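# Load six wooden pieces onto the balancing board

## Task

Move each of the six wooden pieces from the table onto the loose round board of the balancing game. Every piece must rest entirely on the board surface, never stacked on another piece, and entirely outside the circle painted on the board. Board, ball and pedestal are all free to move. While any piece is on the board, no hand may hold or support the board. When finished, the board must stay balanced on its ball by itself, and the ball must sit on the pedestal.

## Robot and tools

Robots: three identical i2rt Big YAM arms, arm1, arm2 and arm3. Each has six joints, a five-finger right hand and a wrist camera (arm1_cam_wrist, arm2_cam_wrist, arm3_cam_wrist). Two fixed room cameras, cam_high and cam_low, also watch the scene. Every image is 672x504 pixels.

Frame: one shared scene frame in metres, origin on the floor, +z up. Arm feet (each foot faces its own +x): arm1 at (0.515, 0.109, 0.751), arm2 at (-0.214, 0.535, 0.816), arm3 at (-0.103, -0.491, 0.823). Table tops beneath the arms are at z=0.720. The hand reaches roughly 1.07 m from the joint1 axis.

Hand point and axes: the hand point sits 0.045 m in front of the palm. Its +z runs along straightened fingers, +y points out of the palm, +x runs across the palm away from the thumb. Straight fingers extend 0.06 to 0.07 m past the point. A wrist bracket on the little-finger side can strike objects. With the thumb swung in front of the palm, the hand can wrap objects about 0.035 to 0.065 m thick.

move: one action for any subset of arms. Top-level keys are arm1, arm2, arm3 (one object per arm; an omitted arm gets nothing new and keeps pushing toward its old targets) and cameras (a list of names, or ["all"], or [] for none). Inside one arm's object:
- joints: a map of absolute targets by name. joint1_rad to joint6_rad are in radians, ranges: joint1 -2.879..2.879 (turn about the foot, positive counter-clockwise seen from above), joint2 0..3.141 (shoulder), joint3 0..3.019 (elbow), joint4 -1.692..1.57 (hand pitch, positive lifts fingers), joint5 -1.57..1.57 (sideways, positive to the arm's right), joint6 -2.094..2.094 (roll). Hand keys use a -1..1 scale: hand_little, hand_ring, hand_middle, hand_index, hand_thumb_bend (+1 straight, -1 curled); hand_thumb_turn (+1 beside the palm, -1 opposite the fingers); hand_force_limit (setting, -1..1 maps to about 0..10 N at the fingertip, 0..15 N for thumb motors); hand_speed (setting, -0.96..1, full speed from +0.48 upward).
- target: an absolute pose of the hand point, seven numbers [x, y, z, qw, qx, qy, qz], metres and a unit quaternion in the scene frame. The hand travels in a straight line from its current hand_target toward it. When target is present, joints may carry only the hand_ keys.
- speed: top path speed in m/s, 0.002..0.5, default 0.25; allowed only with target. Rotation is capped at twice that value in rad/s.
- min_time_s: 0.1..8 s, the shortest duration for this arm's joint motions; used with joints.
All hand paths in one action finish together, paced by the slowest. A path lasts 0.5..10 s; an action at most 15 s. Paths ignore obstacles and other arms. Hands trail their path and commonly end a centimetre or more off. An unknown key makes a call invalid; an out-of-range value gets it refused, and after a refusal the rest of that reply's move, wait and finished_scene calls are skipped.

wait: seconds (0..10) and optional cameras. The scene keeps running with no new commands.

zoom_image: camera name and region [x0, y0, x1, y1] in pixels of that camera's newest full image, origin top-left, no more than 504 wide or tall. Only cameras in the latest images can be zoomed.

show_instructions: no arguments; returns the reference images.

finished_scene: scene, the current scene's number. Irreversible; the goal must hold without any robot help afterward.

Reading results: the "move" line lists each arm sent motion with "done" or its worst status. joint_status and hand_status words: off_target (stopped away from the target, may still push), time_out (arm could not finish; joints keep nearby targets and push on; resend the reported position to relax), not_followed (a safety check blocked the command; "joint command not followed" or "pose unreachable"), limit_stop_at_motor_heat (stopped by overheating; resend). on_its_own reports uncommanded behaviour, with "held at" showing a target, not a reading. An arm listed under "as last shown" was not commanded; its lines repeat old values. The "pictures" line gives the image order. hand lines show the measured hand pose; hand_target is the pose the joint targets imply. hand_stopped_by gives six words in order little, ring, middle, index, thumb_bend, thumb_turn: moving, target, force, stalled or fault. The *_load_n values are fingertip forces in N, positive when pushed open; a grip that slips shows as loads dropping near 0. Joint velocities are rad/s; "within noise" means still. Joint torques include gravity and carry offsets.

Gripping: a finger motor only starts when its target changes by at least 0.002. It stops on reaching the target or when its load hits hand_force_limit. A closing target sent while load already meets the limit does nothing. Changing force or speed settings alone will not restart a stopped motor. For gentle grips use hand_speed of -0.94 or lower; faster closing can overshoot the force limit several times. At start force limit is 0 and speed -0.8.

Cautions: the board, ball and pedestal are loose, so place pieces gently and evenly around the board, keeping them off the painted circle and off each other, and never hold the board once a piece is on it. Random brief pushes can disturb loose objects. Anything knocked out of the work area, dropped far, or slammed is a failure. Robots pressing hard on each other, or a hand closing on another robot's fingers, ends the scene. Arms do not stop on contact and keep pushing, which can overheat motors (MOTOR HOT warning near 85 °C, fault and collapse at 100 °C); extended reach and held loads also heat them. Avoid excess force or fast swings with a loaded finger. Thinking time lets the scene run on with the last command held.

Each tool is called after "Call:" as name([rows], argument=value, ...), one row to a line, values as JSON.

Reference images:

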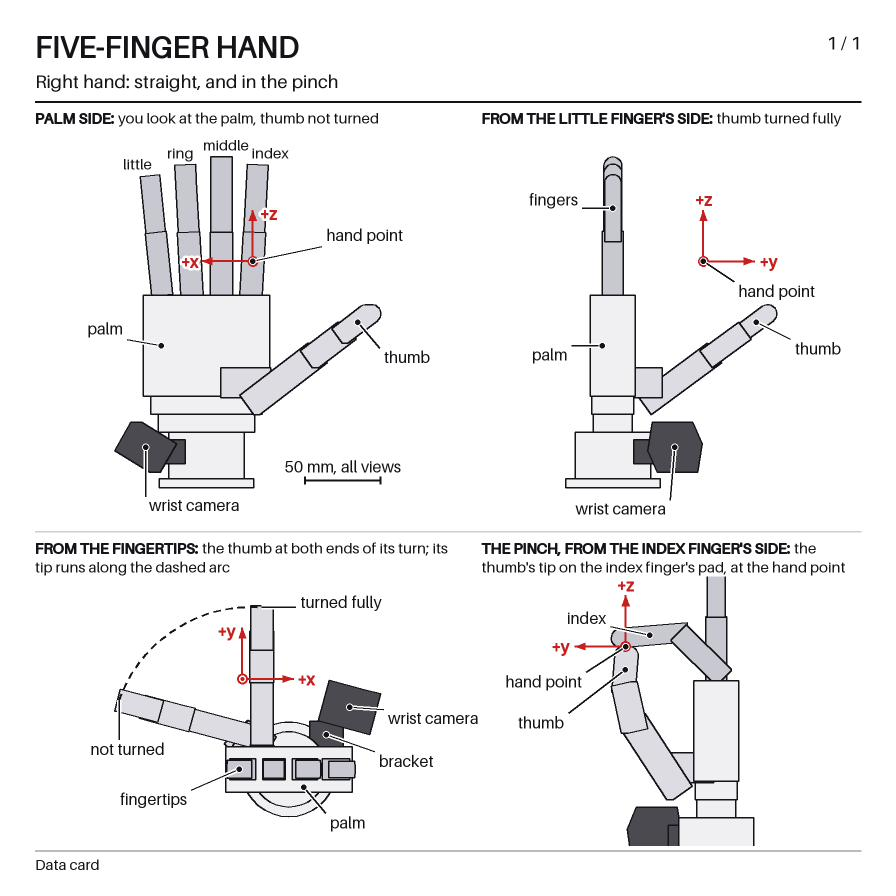

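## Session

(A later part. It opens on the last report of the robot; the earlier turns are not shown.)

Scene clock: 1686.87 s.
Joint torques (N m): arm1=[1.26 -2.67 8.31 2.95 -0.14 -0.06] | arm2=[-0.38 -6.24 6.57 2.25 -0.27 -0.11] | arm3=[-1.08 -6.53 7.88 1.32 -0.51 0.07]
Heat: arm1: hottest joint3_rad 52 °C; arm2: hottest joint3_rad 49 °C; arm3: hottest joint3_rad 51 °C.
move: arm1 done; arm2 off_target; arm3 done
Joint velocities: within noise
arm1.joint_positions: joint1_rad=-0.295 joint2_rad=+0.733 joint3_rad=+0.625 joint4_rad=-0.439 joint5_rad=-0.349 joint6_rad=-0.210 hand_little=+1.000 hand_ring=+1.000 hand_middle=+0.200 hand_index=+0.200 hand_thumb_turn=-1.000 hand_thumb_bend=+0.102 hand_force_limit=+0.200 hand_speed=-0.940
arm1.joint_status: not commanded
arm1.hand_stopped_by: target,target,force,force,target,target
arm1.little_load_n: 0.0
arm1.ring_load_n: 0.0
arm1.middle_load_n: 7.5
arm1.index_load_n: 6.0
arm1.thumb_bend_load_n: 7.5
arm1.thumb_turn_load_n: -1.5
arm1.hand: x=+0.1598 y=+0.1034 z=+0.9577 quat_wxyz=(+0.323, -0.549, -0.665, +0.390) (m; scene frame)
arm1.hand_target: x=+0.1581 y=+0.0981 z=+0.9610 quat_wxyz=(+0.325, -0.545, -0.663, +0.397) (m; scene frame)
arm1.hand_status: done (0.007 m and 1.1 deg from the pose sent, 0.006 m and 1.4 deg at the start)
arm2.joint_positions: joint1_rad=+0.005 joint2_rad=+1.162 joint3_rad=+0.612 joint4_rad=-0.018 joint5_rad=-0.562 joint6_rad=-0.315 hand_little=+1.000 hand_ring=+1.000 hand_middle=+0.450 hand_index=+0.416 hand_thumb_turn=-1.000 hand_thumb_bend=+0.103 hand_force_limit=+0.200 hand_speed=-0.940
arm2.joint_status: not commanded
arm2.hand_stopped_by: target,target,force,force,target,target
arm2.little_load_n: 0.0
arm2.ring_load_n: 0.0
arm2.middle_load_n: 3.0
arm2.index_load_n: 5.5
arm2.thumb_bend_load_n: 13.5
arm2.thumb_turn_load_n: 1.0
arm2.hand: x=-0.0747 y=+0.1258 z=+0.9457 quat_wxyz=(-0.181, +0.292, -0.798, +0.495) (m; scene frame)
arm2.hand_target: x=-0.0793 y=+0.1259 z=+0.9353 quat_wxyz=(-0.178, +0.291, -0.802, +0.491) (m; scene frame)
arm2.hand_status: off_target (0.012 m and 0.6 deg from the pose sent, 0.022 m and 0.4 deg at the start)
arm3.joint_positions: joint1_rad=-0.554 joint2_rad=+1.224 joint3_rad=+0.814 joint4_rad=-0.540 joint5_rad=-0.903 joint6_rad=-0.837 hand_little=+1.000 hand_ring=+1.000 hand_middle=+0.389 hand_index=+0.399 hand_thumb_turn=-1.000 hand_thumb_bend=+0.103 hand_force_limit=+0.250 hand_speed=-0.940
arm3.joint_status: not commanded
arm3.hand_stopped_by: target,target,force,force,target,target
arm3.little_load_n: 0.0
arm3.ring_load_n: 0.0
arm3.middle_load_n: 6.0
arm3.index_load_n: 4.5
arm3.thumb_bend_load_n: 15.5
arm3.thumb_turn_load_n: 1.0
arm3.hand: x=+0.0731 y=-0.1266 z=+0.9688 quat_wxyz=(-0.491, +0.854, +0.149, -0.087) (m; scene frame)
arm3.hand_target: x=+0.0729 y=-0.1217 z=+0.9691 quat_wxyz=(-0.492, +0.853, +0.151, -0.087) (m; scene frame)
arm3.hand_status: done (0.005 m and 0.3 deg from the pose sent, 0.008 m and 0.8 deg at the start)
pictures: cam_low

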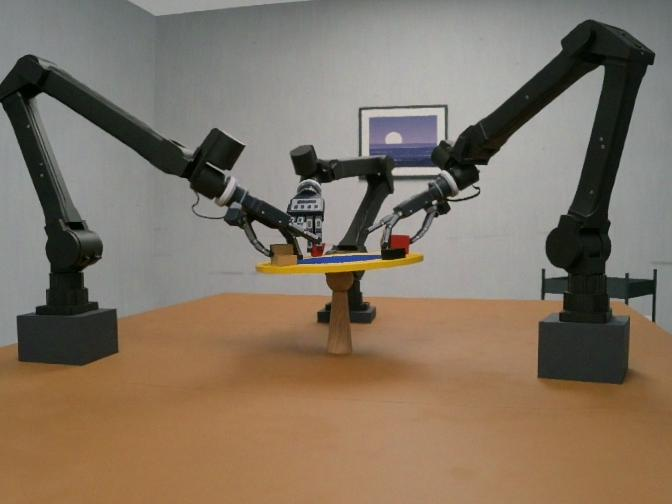

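Call:
move(arm1={"target": [0.159, 0.098, 0.956, -0.3255, 0.5447, 0.6627, -0.3972], "speed": 0.04}, arm3={"target": [0.073, -0.1217, 0.963, -0.4926, 0.853, 0.1505, -0.0869], "speed": 0.04}, cameras=["cam_low", "arm1_cam_wrist", "arm3_cam_wrist", "arm2_cam_wrist"])

Call:
zoom_image(camera="cam_low", region=[250, 225, 350, 285])

Call:
zoom_image(camera="cam_low", region=[340, 225, 440, 285])

Scene clock: 1693.57 s.
Joint torques (N m): arm1=[1.2 -2.37 8.08 2.8 -0.16 -0.06] | arm2=[-0.38 -6.24 6.57 2.03 -0.2 -0.11] | arm3=[-1.14 -6.24 7.62 1.73 -0.42 0.06]
Heat: arm1: hottest joint3_rad 52 °C; arm2: hottest joint3_rad 49 °C; arm3: hottest joint3_rad 50 °C.
move: arm1 done; arm3 done
Joint velocities: within noise
arm1.joint_positions: joint1_rad=-0.295 joint2_rad=+0.730 joint3_rad=+0.614 joint4_rad=-0.423 joint5_rad=-0.349 joint6_rad=-0.210 hand_little=+1.000 hand_ring=+1.000 hand_middle=+0.200 hand_index=+0.200 hand_thumb_turn=-1.000 hand_thumb_bend=+0.102 hand_force_limit=+0.200 hand_speed=-0.940
arm1.joint_status: not commanded
arm1.hand_stopped_by: target,target,force,force,target,target
arm1.little_load_n: 0.0
arm1.ring_load_n: 0.0
arm1.middle_load_n: 7.5
arm1.index_load_n: 6.0
arm1.thumb_bend_load_n: 7.5
arm1.thumb_turn_load_n: -1.5
arm1.hand: x=+0.1595 y=+0.1034 z=+0.9557 quat_wxyz=(+0.326, -0.547, -0.664, +0.391) (m; scene frame)
arm1.hand_target: x=+0.1591 y=+0.0981 z=+0.9559 quat_wxyz=(+0.325, -0.545, -0.663, +0.397) (m; scene frame)
arm1.hand_status: done (0.005 m and 0.8 deg from the pose sent, 0.006 m and 1.1 deg at the start)
arm2: as last shown
arm2.joint_positions: joint1_rad=+0.005 joint2_rad=+1.162 joint3_rad=+0.612 joint4_rad=-0.013 joint5_rad=-0.564 joint6_rad=-0.315 hand_little=+1.000 hand_ring=+1.000 hand_middle=+0.450 hand_index=+0.416 hand_thumb_turn=-1.000 hand_thumb_bend=+0.103 hand_force_limit=+0.200 hand_speed=-0.940
arm2.middle_load_n: 2.0
arm2.index_load_n: 6.0
arm2.thumb_bend_load_n: 13.0
arm2.thumb_turn_load_n: 0.0
arm2.hand: x=-0.0744 y=+0.1252 z=+0.9465 quat_wxyz=(-0.181, +0.293, -0.797, +0.496) (m; scene frame)
arm2.hand_target: x=-0.0793 y=+0.1258 z=+0.9353 quat_wxyz=(-0.178, +0.291, -0.802, +0.491) (m; scene frame)
arm3.joint_positions: joint1_rad=-0.554 joint2_rad=+1.229 joint3_rad=+0.806 joint4_rad=-0.520 joint5_rad=-0.903 joint6_rad=-0.836 hand_little=+1.000 hand_ring=+1.000 hand_middle=+0.389 hand_index=+0.399 hand_thumb_turn=-1.000 hand_thumb_bend=+0.103 hand_force_limit=+0.250 hand_speed=-0.940
arm3.joint_status: not commanded
arm3.hand_stopped_by: target,target,force,force,target,target
arm3.little_load_n: 0.0
arm3.ring_load_n: 0.0
arm3.middle_load_n: 6.0
arm3.index_load_n: 4.5
arm3.thumb_bend_load_n: 15.0
arm3.thumb_turn_load_n: 0.5
arm3.hand: x=+0.0740 y=-0.1257 z=+0.9653 quat_wxyz=(-0.492, +0.853, +0.150, -0.084) (m; scene frame)
arm3.hand_target: x=+0.0729 y=-0.1218 z=+0.9630 quat_wxyz=(-0.492, +0.853, +0.150, -0.087) (m; scene frame)
arm3.hand_status: done (0.005 m and 0.3 deg from the pose sent, 0.008 m and 0.3 deg at the start)
pictures: arm1_cam_wrist, arm2_cam_wrist, arm3_cam_wrist, cam_low

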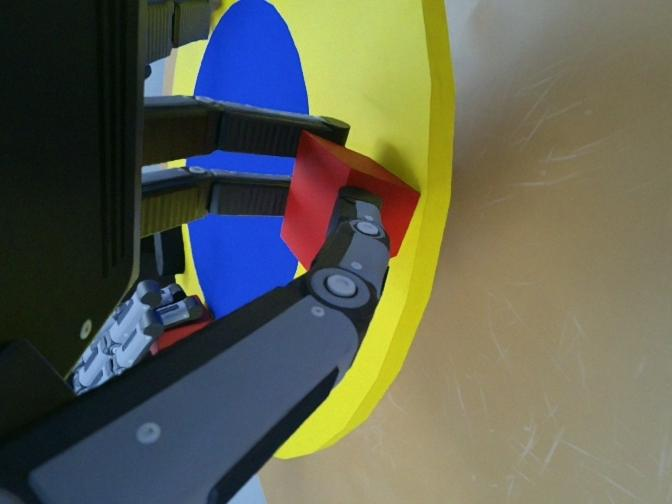

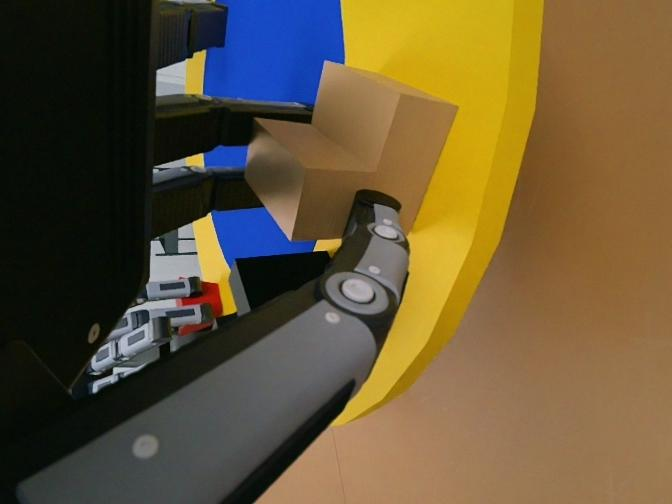

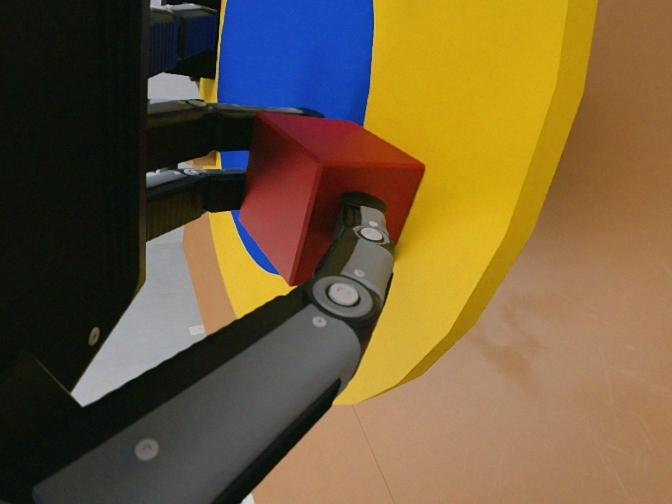

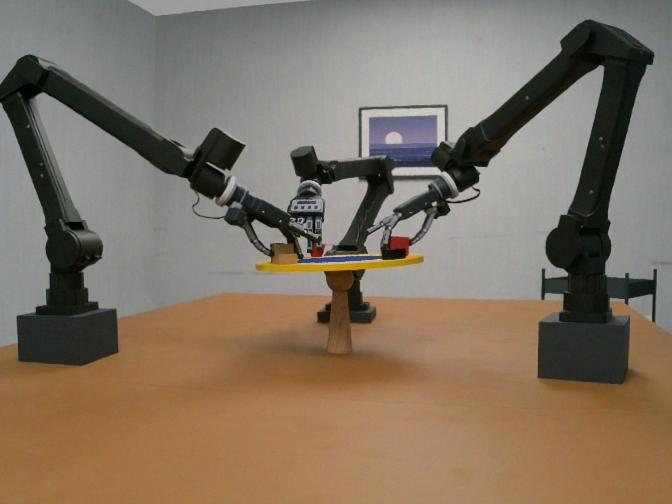

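Scaled by 5.040 from the camera's 672x504 image, which has a finer 960x720 frame.

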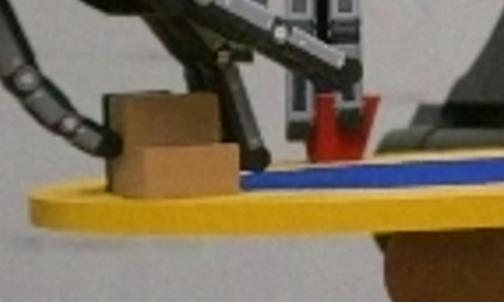

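Scaled by 5.040 from the camera's 672x504 image, which has a finer 960x720 frame.

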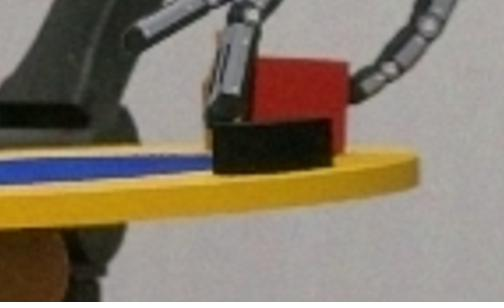

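Call:
move(arm1={"target": [0.1595, 0.098, 0.949, -0.3255, 0.5447, 0.6627, -0.3972], "speed": 0.04}, cameras=["cam_low", "arm1_cam_wrist"])

Call:
zoom_image(camera="cam_low", region=[250, 225, 350, 285])

Call:
zoom_image(camera="cam_low", region=[340, 225, 440, 285])

Scene clock: 1717.30 s.
Joint torques (N m): arm1=[1.14 -2.08 7.88 2.76 -0.18 -0.08] | arm2=[-0.32 -6.24 6.58 2 -0.16 -0.11] | arm3=[-1.32 -6.18 7.64 1.17 -0.44 0.03]
Heat: arm1: hottest joint3_rad 51 °C; arm2: hottest joint3_rad 47 °C; arm3: hottest joint3_rad 48 °C.
move: arm1 done
Joint velocities: within noise
arm1.joint_positions: joint1_rad=-0.295 joint2_rad=+0.728 joint3_rad=+0.599 joint4_rad=-0.403 joint5_rad=-0.349 joint6_rad=-0.209 hand_little=+1.000 hand_ring=+1.000 hand_middle=+0.200 hand_index=+0.200 hand_thumb_turn=-1.000 hand_thumb_bend=+0.102 hand_force_limit=+0.200 hand_speed=-0.940
arm1.joint_status: not commanded
arm1.hand_stopped_by: target,target,force,force,target,target
arm1.little_load_n: 0.0
arm1.ring_load_n: 0.0
arm1.middle_load_n: 7.5
arm1.index_load_n: 5.5
arm1.thumb_bend_load_n: 7.5
arm1.thumb_turn_load_n: -1.5
arm1.hand: x=+0.1594 y=+0.1034 z=+0.9514 quat_wxyz=(+0.328, -0.546, -0.663, +0.393) (m; scene frame)
arm1.hand_target: x=+0.1596 y=+0.0981 z=+0.9491 quat_wxyz=(+0.325, -0.545, -0.663, +0.397) (m; scene frame)
arm1.hand_status: done (0.006 m and 0.6 deg from the pose sent, 0.009 m and 0.8 deg at the start)
arm2, arm3: as last shown
arm2.joint_positions: joint1_rad=+0.005 joint2_rad=+1.162 joint3_rad=+0.612 joint4_rad=-0.012 joint5_rad=-0.565 joint6_rad=-0.315 hand_little=+1.000 hand_ring=+1.000 hand_middle=+0.450 hand_index=+0.416 hand_thumb_turn=-1.000 hand_thumb_bend=+0.103 hand_force_limit=+0.200 hand_speed=-0.940
arm2.thumb_bend_load_n: 12.0
arm2.hand: x=-0.0742 y=+0.1252 z=+0.9467 quat_wxyz=(-0.181, +0.293, -0.796, +0.497) (m; scene frame)
arm3.joint_positions: joint1_rad=-0.554 joint2_rad=+1.229 joint3_rad=+0.806 joint4_rad=-0.518 joint5_rad=-0.903 joint6_rad=-0.835 hand_little=+1.000 hand_ring=+1.000 hand_middle=+0.389 hand_index=+0.399 hand_thumb_turn=-1.000 hand_thumb_bend=+0.103 hand_force_limit=+0.250 hand_speed=-0.940
arm3.middle_load_n: 6.5
arm3.thumb_bend_load_n: 14.5
arm3.hand: x=+0.0743 y=-0.1254 z=+0.9654 quat_wxyz=(-0.493, +0.853, +0.150, -0.084) (m; scene frame)
arm3.hand_target: x=+0.0729 y=-0.1218 z=+0.9630 quat_wxyz=(-0.492, +0.853, +0.151, -0.087) (m; scene frame)
pictures: arm1_cam_wrist, cam_low

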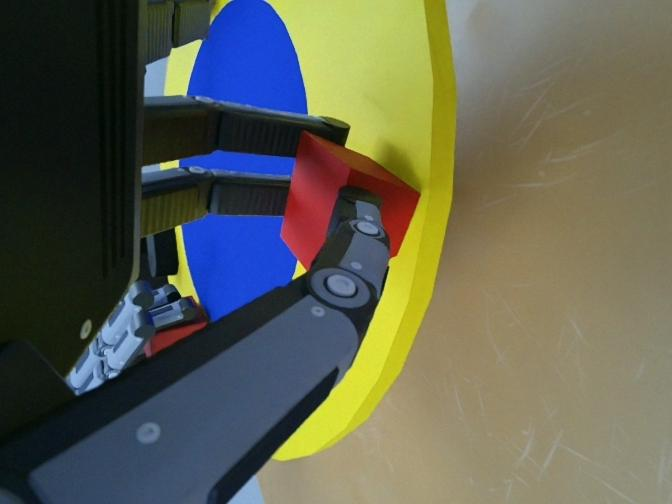

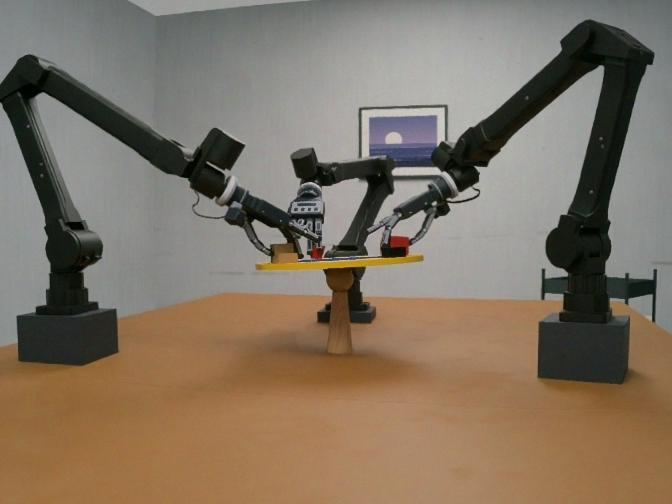

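Scaled by 5.040 from the camera's 672x504 image, which has a finer 960x720 frame.

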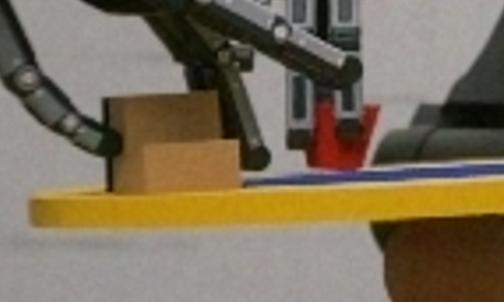

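Scaled by 5.040 from the camera's 672x504 image, which has a finer 960x720 frame.

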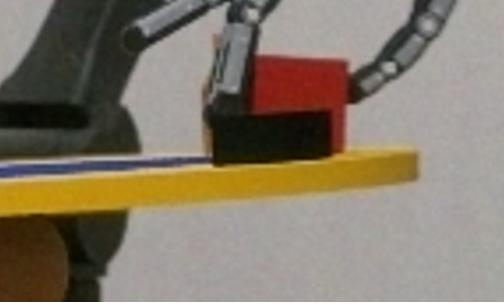

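Call:
move(arm1={"joints": {"hand_index": 0.5, "hand_middle": 0.5, "hand_speed": -0.85}}, arm2={"joints": {"hand_index": 0.7, "hand_middle": 0.7, "hand_speed": -0.85}}, arm3={"joints": {"hand_index": 0.65, "hand_middle": 0.65, "hand_speed": -0.85}}, cameras=["all"])

Call:
zoom_image(camera="cam_low", region=[250, 225, 350, 285])

Call:
zoom_image(camera="cam_low", region=[340, 225, 440, 285])

Scene clock: 1725.27 s.
Joint torques (N m): arm1=[1.14 -2.14 8.43 2.76 -0.18 -0.08] | arm2=[-0.32 -6.3 6.57 1.99 -0.16 -0.11] | arm3=[-1.9 -6.01 8.01 1.33 -0.49 0.02]
Heat: arm1: hottest joint3_rad 51 °C; arm2: hottest joint3_rad 47 °C; arm3: hottest joint3_rad 48 °C.
move: arm1 done; arm2 done; arm3 done
Joint velocities: within noise
arm1.joint_positions: joint1_rad=-0.295 joint2_rad=+0.728 joint3_rad=+0.591 joint4_rad=-0.403 joint5_rad=-0.349 joint6_rad=-0.209 hand_little=+1.000 hand_ring=+1.000 hand_middle=+0.500 hand_index=+0.500 hand_thumb_turn=-1.000 hand_thumb_bend=+0.100 hand_force_limit=+0.200 hand_speed=-0.850
arm1.joint_status: all done
arm1.hand_stopped_by: target,target,target,target,target,target
arm1.little_load_n: 0.0
arm1.ring_load_n: 0.0
arm1.middle_load_n: 0.0
arm1.index_load_n: 0.0
arm1.thumb_bend_load_n: 0.0
arm1.thumb_turn_load_n: 0.0
arm1.hand: x=+0.1612 y=+0.1030 z=+0.9471 quat_wxyz=(+0.326, -0.548, -0.664, +0.391) (m; scene frame)
arm1.hand_target: x=+0.1596 y=+0.0981 z=+0.9491 quat_wxyz=(+0.325, -0.545, -0.663, +0.397) (m; scene frame)
arm1.hand_status: not commanded
arm2.joint_positions: joint1_rad=+0.005 joint2_rad=+1.163 joint3_rad=+0.612 joint4_rad=-0.012 joint5_rad=-0.565 joint6_rad=-0.315 hand_little=+1.000 hand_ring=+1.000 hand_middle=+0.700 hand_index=+0.700 hand_thumb_turn=-1.000 hand_thumb_bend=+0.100 hand_force_limit=+0.200 hand_speed=-0.850
arm2.joint_status: all done
arm2.hand_stopped_by: target,target,target,target,target,target
arm2.little_load_n: 0.0
arm2.ring_load_n: 0.0
arm2.middle_load_n: 0.0
arm2.index_load_n: 0.0
arm2.thumb_bend_load_n: 0.0
arm2.thumb_turn_load_n: 0.0
arm2.hand: x=-0.0742 y=+0.1252 z=+0.9464 quat_wxyz=(-0.181, +0.293, -0.797, +0.496) (m; scene frame)
arm2.hand_target: x=-0.0793 y=+0.1258 z=+0.9352 quat_wxyz=(-0.178, +0.291, -0.802, +0.491) (m; scene frame)
arm2.hand_status: not commanded
arm3.joint_positions: joint1_rad=-0.554 joint2_rad=+1.233 joint3_rad=+0.803 joint4_rad=-0.518 joint5_rad=-0.903 joint6_rad=-0.835 hand_little=+1.000 hand_ring=+1.000 hand_middle=+0.650 hand_index=+0.650 hand_thumb_turn=-1.000 hand_thumb_bend=+0.100 hand_force_limit=+0.250 hand_speed=-0.850
arm3.joint_status: all done
arm3.hand_stopped_by: target,target,target,target,target,target
arm3.little_load_n: 0.0
arm3.ring_load_n: 0.0
arm3.middle_load_n: 0.0
arm3.index_load_n: 0.0
arm3.thumb_bend_load_n: 0.0
arm3.thumb_turn_load_n: 0.0
arm3.hand: x=+0.0733 y=-0.1264 z=+0.9623 quat_wxyz=(-0.491, +0.854, +0.149, -0.087) (m; scene frame)
arm3.hand_target: x=+0.0730 y=-0.1218 z=+0.9632 quat_wxyz=(-0.493, +0.853, +0.151, -0.087) (m; scene frame)
arm3.hand_status: not commanded
pictures: arm1_cam_wrist, arm2_cam_wrist, arm3_cam_wrist, cam_high, cam_low

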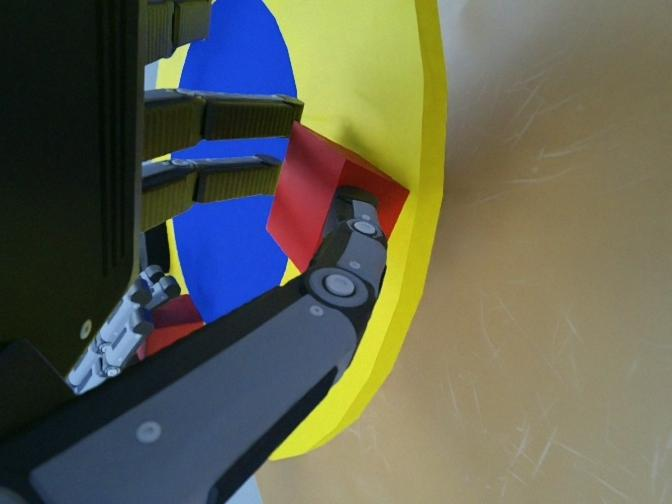

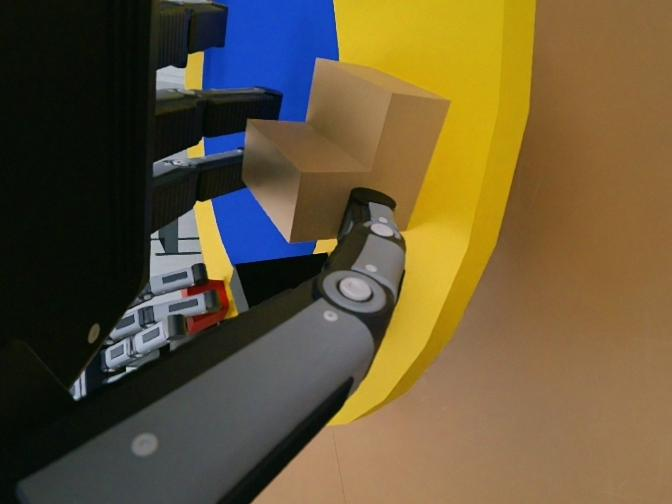

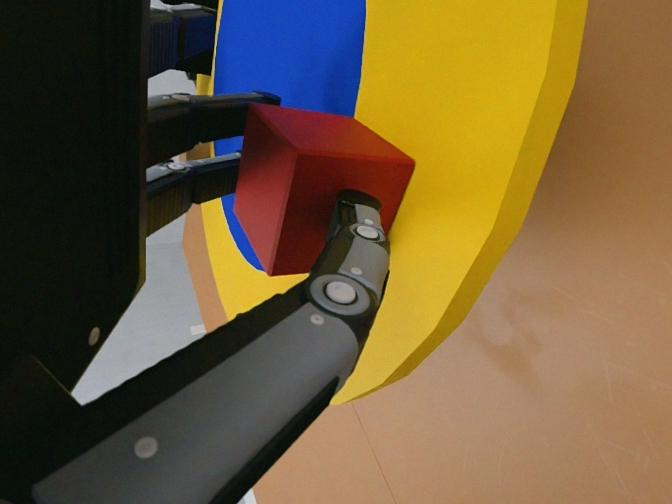

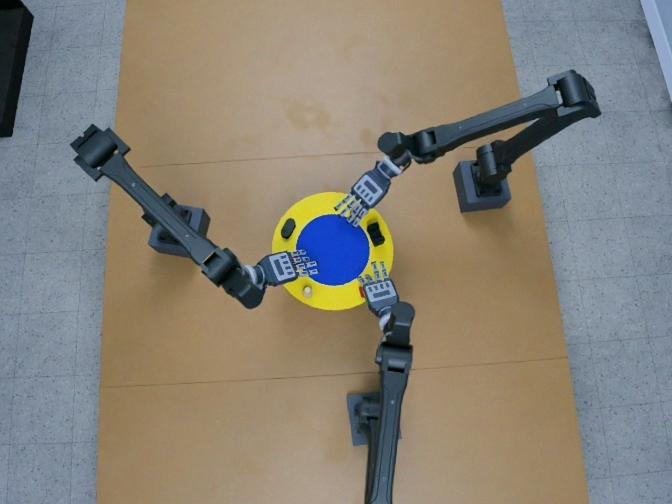

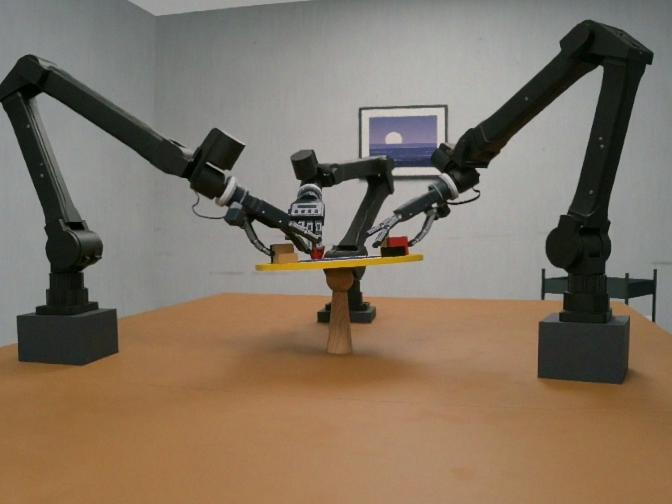

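Scaled by 5.040 from the camera's 672x504 image, which has a finer 960x720 frame.

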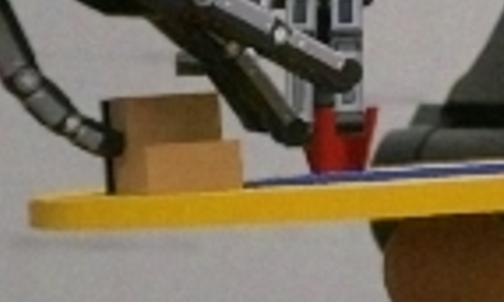

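Scaled by 5.040 from the camera's 672x504 image, which has a finer 960x720 frame.

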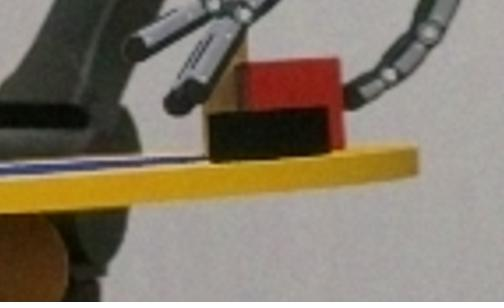

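Call:
move(arm1={"joints": {"hand_index": 1, "hand_middle": 1, "hand_speed": -0.6}}, arm2={"joints": {"hand_index": 1, "hand_middle": 1, "hand_speed": -0.6}}, arm3={"joints": {"hand_index": 1, "hand_middle": 1, "hand_speed": -0.6}})

Call:
move(arm1={"target": [0.18, 0.1005, 0.952, -0.3255, 0.5447, 0.6627, -0.3972], "speed": 0.06}, arm2={"target": [-0.09, 0.1411, 0.942, 0.1782, -0.2908, 0.8018, -0.4914], "speed": 0.06}, arm3={"target": [0.0798, -0.1406, 0.966, -0.4926, 0.853, 0.1505, -0.0869], "speed": 0.06}, cameras=["all"])

Call:
zoom_image(camera="cam_low", region=[240, 200, 440, 300])

Call:
zoom_image(camera="cam_high", region=[260, 180, 405, 325])

Scene clock: 1736.47 s.
Joint torques (N m): arm1=[1.08 -2.08 8.43 2.74 -0.18 -0.08] | arm2=[-0.38 -6.3 6.57 2 -0.16 -0.11] | arm3=[-1.44 -6.3 7.9 1.36 -0.51 0.08]
Heat: arm1: hottest joint3_rad 50 °C; arm2: hottest joint3_rad 47 °C; arm3: hottest joint3_rad 47 °C.
move: arm1 done; arm2 done; arm3 done
Joint velocities: within noise
arm1.joint_positions: joint1_rad=-0.295 joint2_rad=+0.728 joint3_rad=+0.591 joint4_rad=-0.403 joint5_rad=-0.349 joint6_rad=-0.209 hand_little=+1.000 hand_ring=+1.000 hand_middle=+1.000 hand_index=+1.000 hand_thumb_turn=-1.000 hand_thumb_bend=+0.100 hand_force_limit=+0.200 hand_speed=-0.600
arm1.joint_status: all done
arm1.hand_stopped_by: target,target,target,target,target,target
arm1.little_load_n: 0.0
arm1.ring_load_n: 0.0
arm1.middle_load_n: 0.0
arm1.index_load_n: -0.5
arm1.thumb_bend_load_n: 0.0
arm1.thumb_turn_load_n: 0.0
arm1.hand: x=+0.1612 y=+0.1030 z=+0.9471 quat_wxyz=(+0.326, -0.548, -0.664, +0.391) (m; scene frame)
arm1.hand_target: x=+0.1596 y=+0.0981 z=+0.9491 quat_wxyz=(+0.325, -0.545, -0.663, +0.397) (m; scene frame)
arm1.hand_status: not commanded
arm2.joint_positions: joint1_rad=+0.005 joint2_rad=+1.163 joint3_rad=+0.612 joint4_rad=-0.012 joint5_rad=-0.565 joint6_rad=-0.315 hand_little=+1.000 hand_ring=+1.000 hand_middle=+1.000 hand_index=+1.000 hand_thumb_turn=-1.000 hand_thumb_bend=+0.100 hand_force_limit=+0.200 hand_speed=-0.600
arm2.joint_status: all done
arm2.hand_stopped_by: target,target,target,target,target,target
arm2.little_load_n: 0.0
arm2.ring_load_n: 0.0
arm2.middle_load_n: 0.0
arm2.index_load_n: 0.0
arm2.thumb_bend_load_n: 0.0
arm2.thumb_turn_load_n: 0.0
arm2.hand: x=-0.0742 y=+0.1252 z=+0.9464 quat_wxyz=(-0.181, +0.293, -0.797, +0.496) (m; scene frame)
arm2.hand_target: x=-0.0793 y=+0.1258 z=+0.9353 quat_wxyz=(-0.178, +0.291, -0.802, +0.491) (m; scene frame)
arm2.hand_status: not commanded
arm3.joint_positions: joint1_rad=-0.554 joint2_rad=+1.233 joint3_rad=+0.803 joint4_rad=-0.518 joint5_rad=-0.902 joint6_rad=-0.835 hand_little=+1.000 hand_ring=+1.000 hand_middle=+1.000 hand_index=+1.000 hand_thumb_turn=-1.000 hand_thumb_bend=+0.100 hand_force_limit=+0.250 hand_speed=-0.600
arm3.joint_status: all done
arm3.hand_stopped_by: target,target,target,target,target,target
arm3.little_load_n: 0.0
arm3.ring_load_n: -0.5
arm3.middle_load_n: 0.0
arm3.index_load_n: 0.0
arm3.thumb_bend_load_n: 0.0
arm3.thumb_turn_load_n: 0.0
arm3.hand: x=+0.0733 y=-0.1264 z=+0.9623 quat_wxyz=(-0.491, +0.854, +0.149, -0.087) (m; scene frame)
arm3.hand_target: x=+0.0731 y=-0.1218 z=+0.9631 quat_wxyz=(-0.492, +0.853, +0.151, -0.087) (m; scene frame)
arm3.hand_status: not commanded
pictures: none

Scene clock: 1737.57 s.
Joint torques (N m): arm1=[-1.2 -1.38 8.39 1.85 -0.34 -0.24] | arm2=[-0.32 -7.47 6.74 0.81 -0.34 -0.13] | arm3=[-2.2 -7.71 7.8 0.49 -0.65 -0.12]
Heat: arm1: hottest joint3_rad 50 °C; arm2: hottest joint3_rad 47 °C; arm3: hottest joint3_rad 47 °C.
move: arm1 done; arm2 done; arm3 done
Joint velocities: within noise
arm1.joint_positions: joint1_rad=-0.296 joint2_rad=+0.656 joint3_rad=+0.576 joint4_rad=-0.443 joint5_rad=-0.372 joint6_rad=-0.209 hand_little=+1.000 hand_ring=+1.000 hand_middle=+1.000 hand_index=+1.000 hand_thumb_turn=-1.000 hand_thumb_bend=+0.100 hand_force_limit=+0.200 hand_speed=-0.600
arm1.joint_status: not commanded
arm1.hand_stopped_by: target,target,target,target,target,target
arm1.little_load_n: 0.0
arm1.ring_load_n: 0.0
arm1.middle_load_n: -0.5
arm1.index_load_n: 0.0
arm1.thumb_bend_load_n: 0.0
arm1.thumb_turn_load_n: 0.0
arm1.hand: x=+0.1774 y=+0.0959 z=+0.9548 quat_wxyz=(+0.326, -0.540, -0.664, +0.402) (m; scene frame)
arm1.hand_target: x=+0.1799 y=+0.1004 z=+0.9520 quat_wxyz=(+0.326, -0.545, -0.663, +0.397) (m; scene frame)
arm1.hand_status: done (0.006 m and 0.8 deg from the pose sent, 0.020 m and 0.8 deg at the start)
arm2.joint_positions: joint1_rad=-0.028 joint2_rad=+1.124 joint3_rad=+0.589 joint4_rad=-0.039 joint5_rad=-0.587 joint6_rad=-0.335 hand_little=+1.000 hand_ring=+1.000 hand_middle=+1.000 hand_index=+1.000 hand_thumb_turn=-1.000 hand_thumb_bend=+0.100 hand_force_limit=+0.200 hand_speed=-0.600
arm2.joint_status: not commanded
arm2.hand_stopped_by: target,target,target,target,target,target
arm2.little_load_n: 0.0
arm2.ring_load_n: 0.0
arm2.middle_load_n: 0.0
arm2.index_load_n: -0.5
arm2.thumb_bend_load_n: 0.5
arm2.thumb_turn_load_n: 0.0
arm2.hand: x=-0.0857 y=+0.1357 z=+0.9471 quat_wxyz=(-0.179, +0.292, -0.797, +0.497) (m; scene frame)
arm2.hand_target: x=-0.0898 y=+0.1410 z=+0.9420 quat_wxyz=(-0.178, +0.291, -0.801, +0.491) (m; scene frame)
arm2.hand_status: done (0.009 m and 0.8 deg from the pose sent, 0.023 m and 0.9 deg at the start)
arm3.joint_positions: joint1_rad=-0.592 joint2_rad=+1.233 joint3_rad=+0.803 joint4_rad=-0.572 joint5_rad=-0.929 joint6_rad=-0.886 hand_little=+1.000 hand_ring=+1.000 hand_middle=+1.000 hand_index=+1.000 hand_thumb_turn=-1.000 hand_thumb_bend=+0.100 hand_force_limit=+0.250 hand_speed=-0.600
arm3.joint_status: not commanded
arm3.hand_stopped_by: target,target,target,target,target,target
arm3.little_load_n: 0.0
arm3.ring_load_n: 0.0
arm3.middle_load_n: 0.0
arm3.index_load_n: 0.0
arm3.thumb_bend_load_n: 0.5
arm3.thumb_turn_load_n: 0.0
arm3.hand: x=+0.0780 y=-0.1394 z=+0.9603 quat_wxyz=(-0.489, +0.855, +0.146, -0.093) (m; scene frame)
arm3.hand_target: x=+0.0798 y=-0.1405 z=+0.9661 quat_wxyz=(-0.493, +0.853, +0.150, -0.087) (m; scene frame)
arm3.hand_status: done (0.006 m and 1.0 deg from the pose sent, 0.016 m and 0.3 deg at the start)
pictures: arm1_cam_wrist, arm2_cam_wrist, arm3_cam_wrist, cam_high, cam_low

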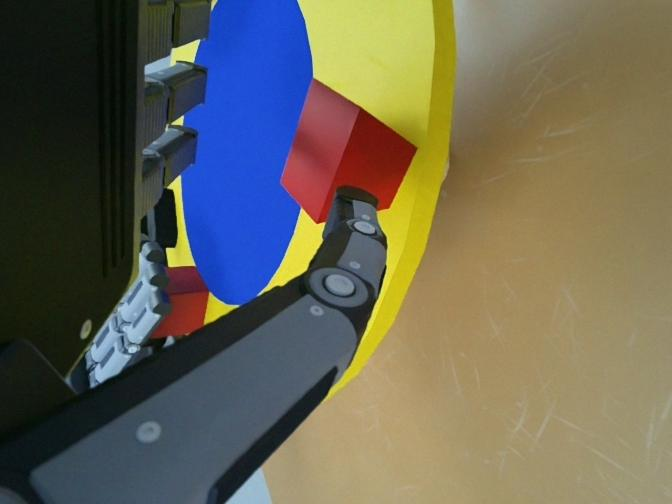

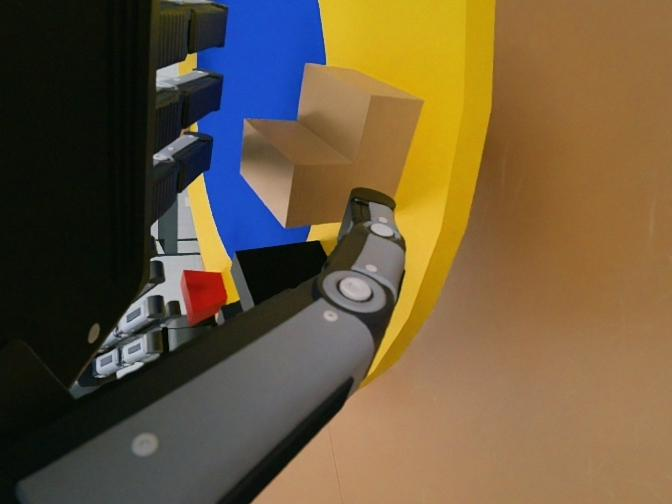

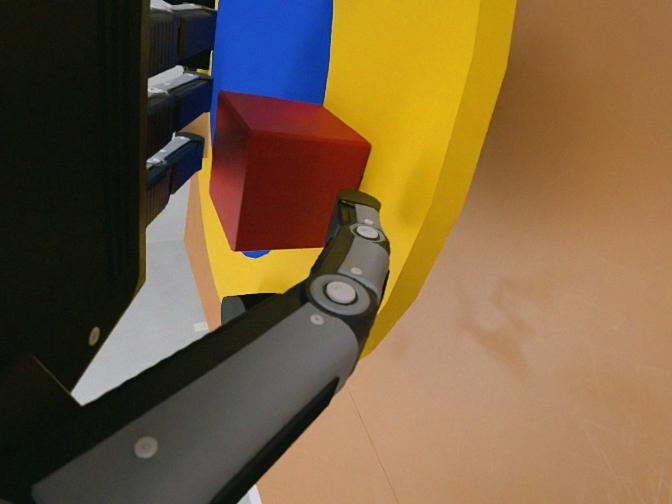

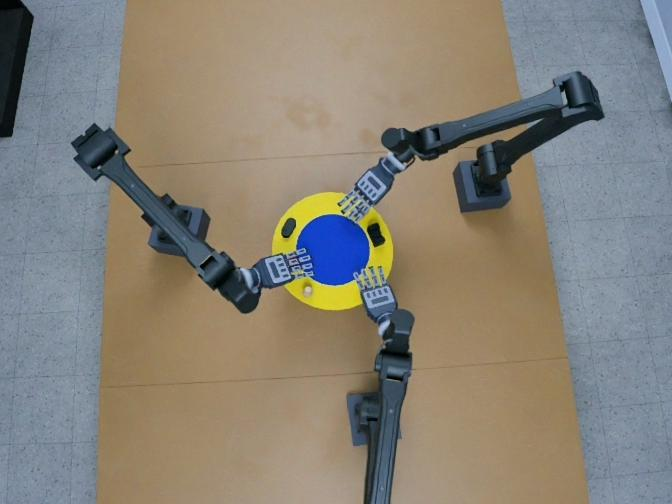

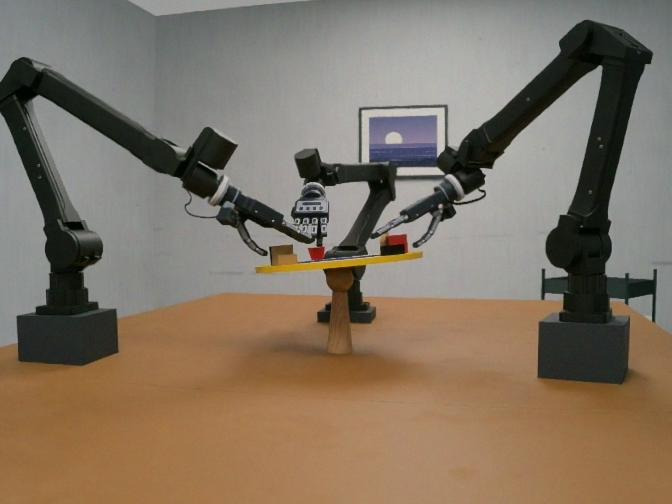

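Scaled by 2.520 from the camera's 672x504 image, which has a finer 960x720 frame.

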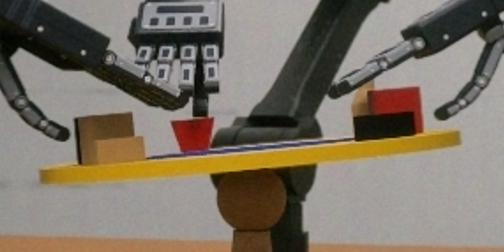

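Scaled by 3.476 from the camera's 672x504 image, which has a finer 960x720 frame.

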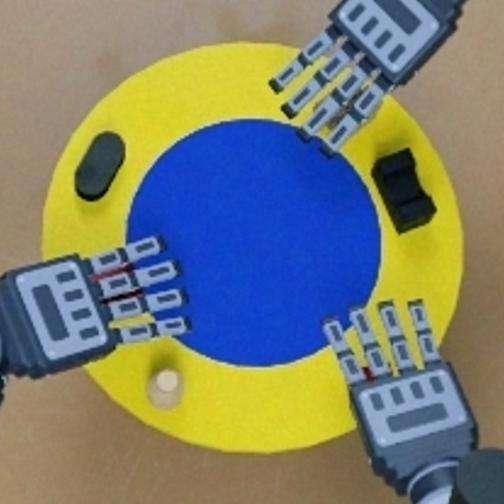

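Call:
move(arm1={"target": [0.21, 0.109, 1.05, -0.3255, 0.5447, 0.6627, -0.3972], "speed": 0.12}, arm2={"target": [-0.12, 0.175, 1.04, 0.1782, -0.2908, 0.8018, -0.4914], "speed": 0.12}, arm3={"target": [0.09, -0.175, 1.06, -0.4926, 0.853, 0.1505, -0.0869], "speed": 0.12}, cameras=["all"])

Call:
zoom_image(camera="cam_low", region=[240, 200, 440, 300])

Call:
zoom_image(camera="cam_high", region=[260, 180, 405, 325])

Scene clock: 1748.30 s.
Joint torques (N m): arm1=[-1.2 -0.62 11.78 1.77 -0.4 -0.32] | arm2=[-0.26 -5.01 12.08 0.66 -0.41 -0.12] | arm3=[-2.61 -5.25 11.55 0.29 -0.7 -0.13]
Heat: arm1: hottest joint3_rad 51 °C; arm2: hottest joint3_rad 47 °C; arm3: hottest joint3_rad 47 °C.
move: arm1 off_target; arm2 off_target; arm3 off_target
Joint velocities: within noise
arm1.joint_positions: joint1_rad=-0.378 joint2_rad=+0.590 joint3_rad=+0.768 joint4_rad=-0.768 joint5_rad=-0.441 joint6_rad=-0.246 hand_little=+1.000 hand_ring=+1.000 hand_middle=+1.000 hand_index=+1.000 hand_thumb_turn=-1.000 hand_thumb_bend=+0.100 hand_force_limit=+0.200 hand_speed=-0.600
arm1.joint_status: not commanded
arm1.hand_stopped_by: target,target,target,target,target,target
arm1.little_load_n: 0.0
arm1.ring_load_n: 0.0
arm1.middle_load_n: 0.0
arm1.index_load_n: -0.5
arm1.thumb_bend_load_n: 0.0
arm1.thumb_turn_load_n: 0.0
arm1.hand: x=+0.2131 y=+0.1025 z=+1.0257 quat_wxyz=(+0.305, -0.554, -0.667, +0.394) (m; scene frame)
arm1.hand_target: x=+0.2104 y=+0.1085 z=+1.0496 quat_wxyz=(+0.326, -0.545, -0.663, +0.397) (m; scene frame)
arm1.hand_status: off_target (0.025 m and 2.6 deg from the pose sent, 0.102 m and 0.8 deg at the start)
arm2.joint_positions: joint1_rad=-0.136 joint2_rad=+0.896 joint3_rad=+0.681 joint4_rad=-0.459 joint5_rad=-0.675 joint6_rad=-0.412 hand_little=+1.000 hand_ring=+1.000 hand_middle=+1.000 hand_index=+1.000 hand_thumb_turn=-1.000 hand_thumb_bend=+0.100 hand_force_limit=+0.200 hand_speed=-0.600
arm2.joint_status: not commanded
arm2.hand_stopped_by: target,target,target,target,target,target
arm2.little_load_n: 0.0
arm2.ring_load_n: 0.0
arm2.middle_load_n: 0.0
arm2.index_load_n: 0.0
arm2.thumb_bend_load_n: 0.0
arm2.thumb_turn_load_n: 0.0
arm2.hand: x=-0.1158 y=+0.1863 z=+1.0163 quat_wxyz=(-0.188, +0.286, -0.811, +0.475) (m; scene frame)
arm2.hand_target: x=-0.1199 y=+0.1758 z=+1.0399 quat_wxyz=(-0.178, +0.291, -0.801, +0.492) (m; scene frame)
arm2.hand_status: off_target (0.027 m and 2.4 deg from the pose sent, 0.107 m and 0.8 deg at the start)
arm3.joint_positions: joint1_rad=-0.688 joint2_rad=+1.129 joint3_rad=+0.955 joint4_rad=-0.982 joint5_rad=-0.977 joint6_rad=-1.032 hand_little=+1.000 hand_ring=+1.000 hand_middle=+1.000 hand_index=+1.000 hand_thumb_turn=-1.000 hand_thumb_bend=+0.100 hand_force_limit=+0.250 hand_speed=-0.600
arm3.joint_status: not commanded
arm3.hand_stopped_by: target,target,target,target,target,target
arm3.little_load_n: 0.0
arm3.ring_load_n: 0.0
arm3.middle_load_n: -0.5
arm3.index_load_n: 0.0
arm3.thumb_bend_load_n: 0.0
arm3.thumb_turn_load_n: 0.0
arm3.hand: x=+0.0792 y=-0.1801 z=+1.0396 quat_wxyz=(-0.482, +0.858, +0.139, -0.107) (m; scene frame)
arm3.hand_target: x=+0.0893 y=-0.1755 z=+1.0598 quat_wxyz=(-0.492, +0.853, +0.150, -0.087) (m; scene frame)
arm3.hand_status: off_target (0.024 m and 3.0 deg from the pose sent, 0.107 m and 1.0 deg at the start)
pictures: arm1_cam_wrist, arm2_cam_wrist, arm3_cam_wrist, cam_high, cam_low

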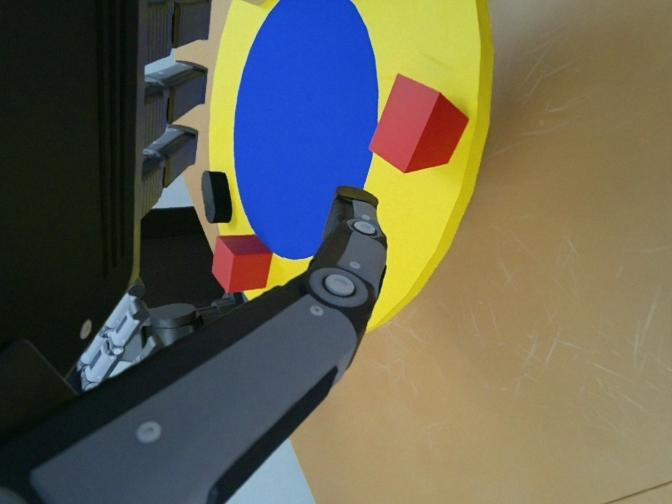

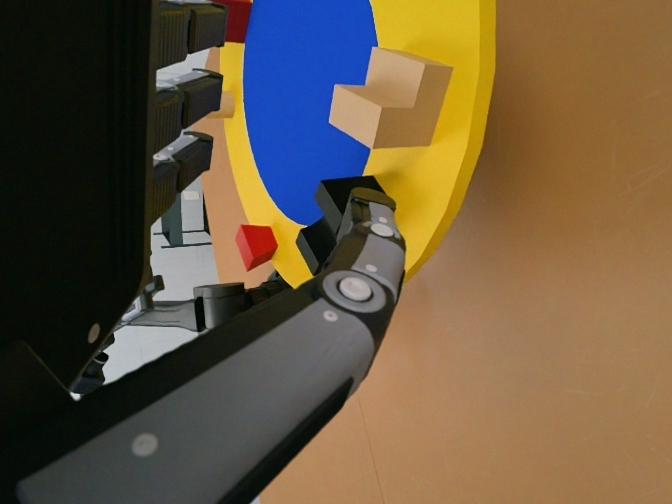

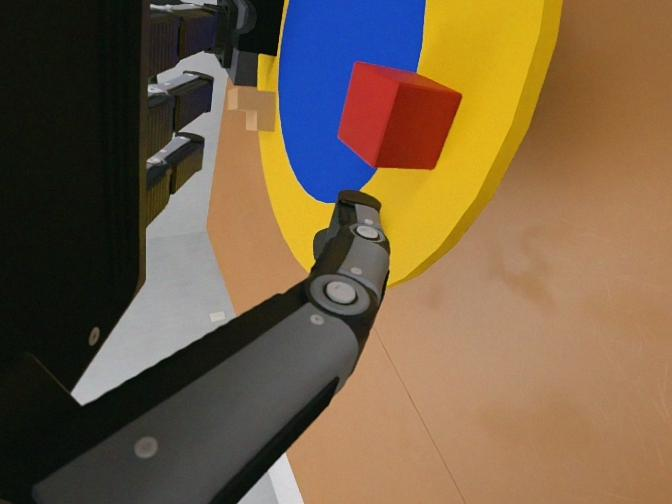

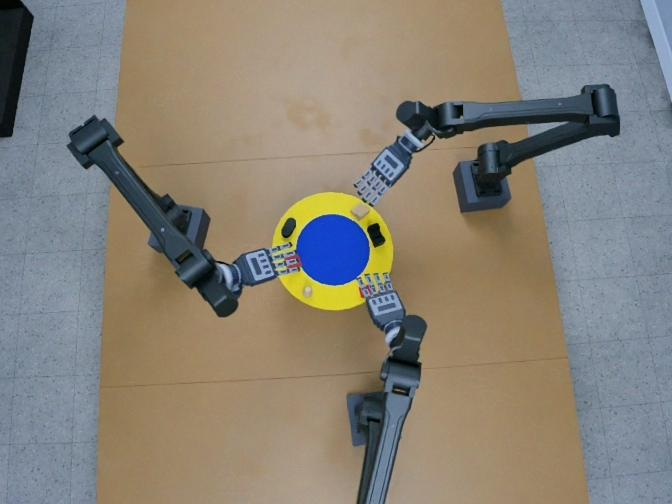

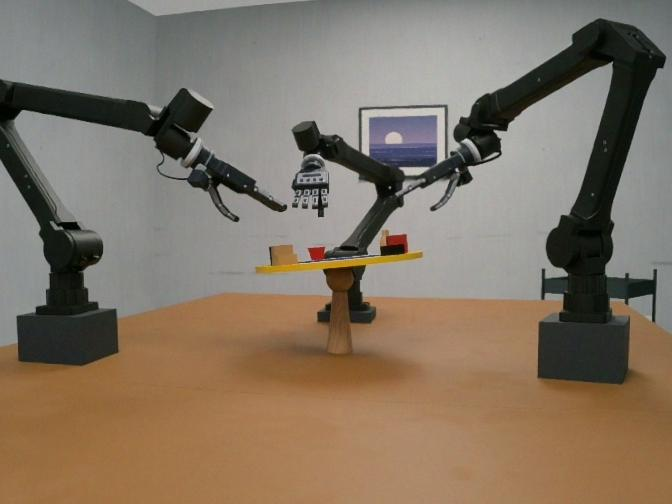

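Scaled by 2.520 from the camera's 672x504 image, which has a finer 960x720 frame.

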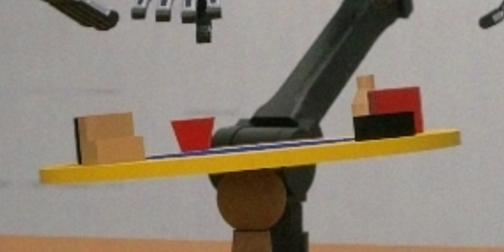

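Scaled by 3.476 from the camera's 672x504 image, which has a finer 960x720 frame.

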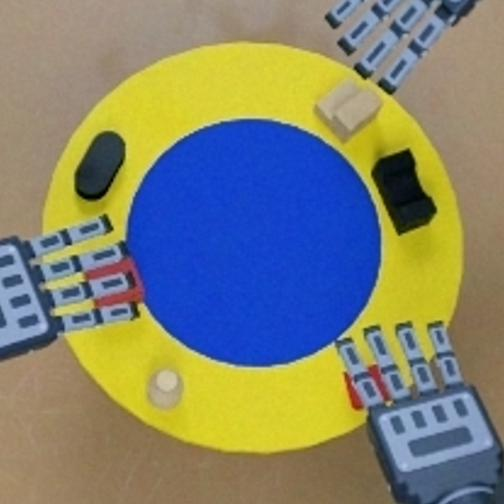

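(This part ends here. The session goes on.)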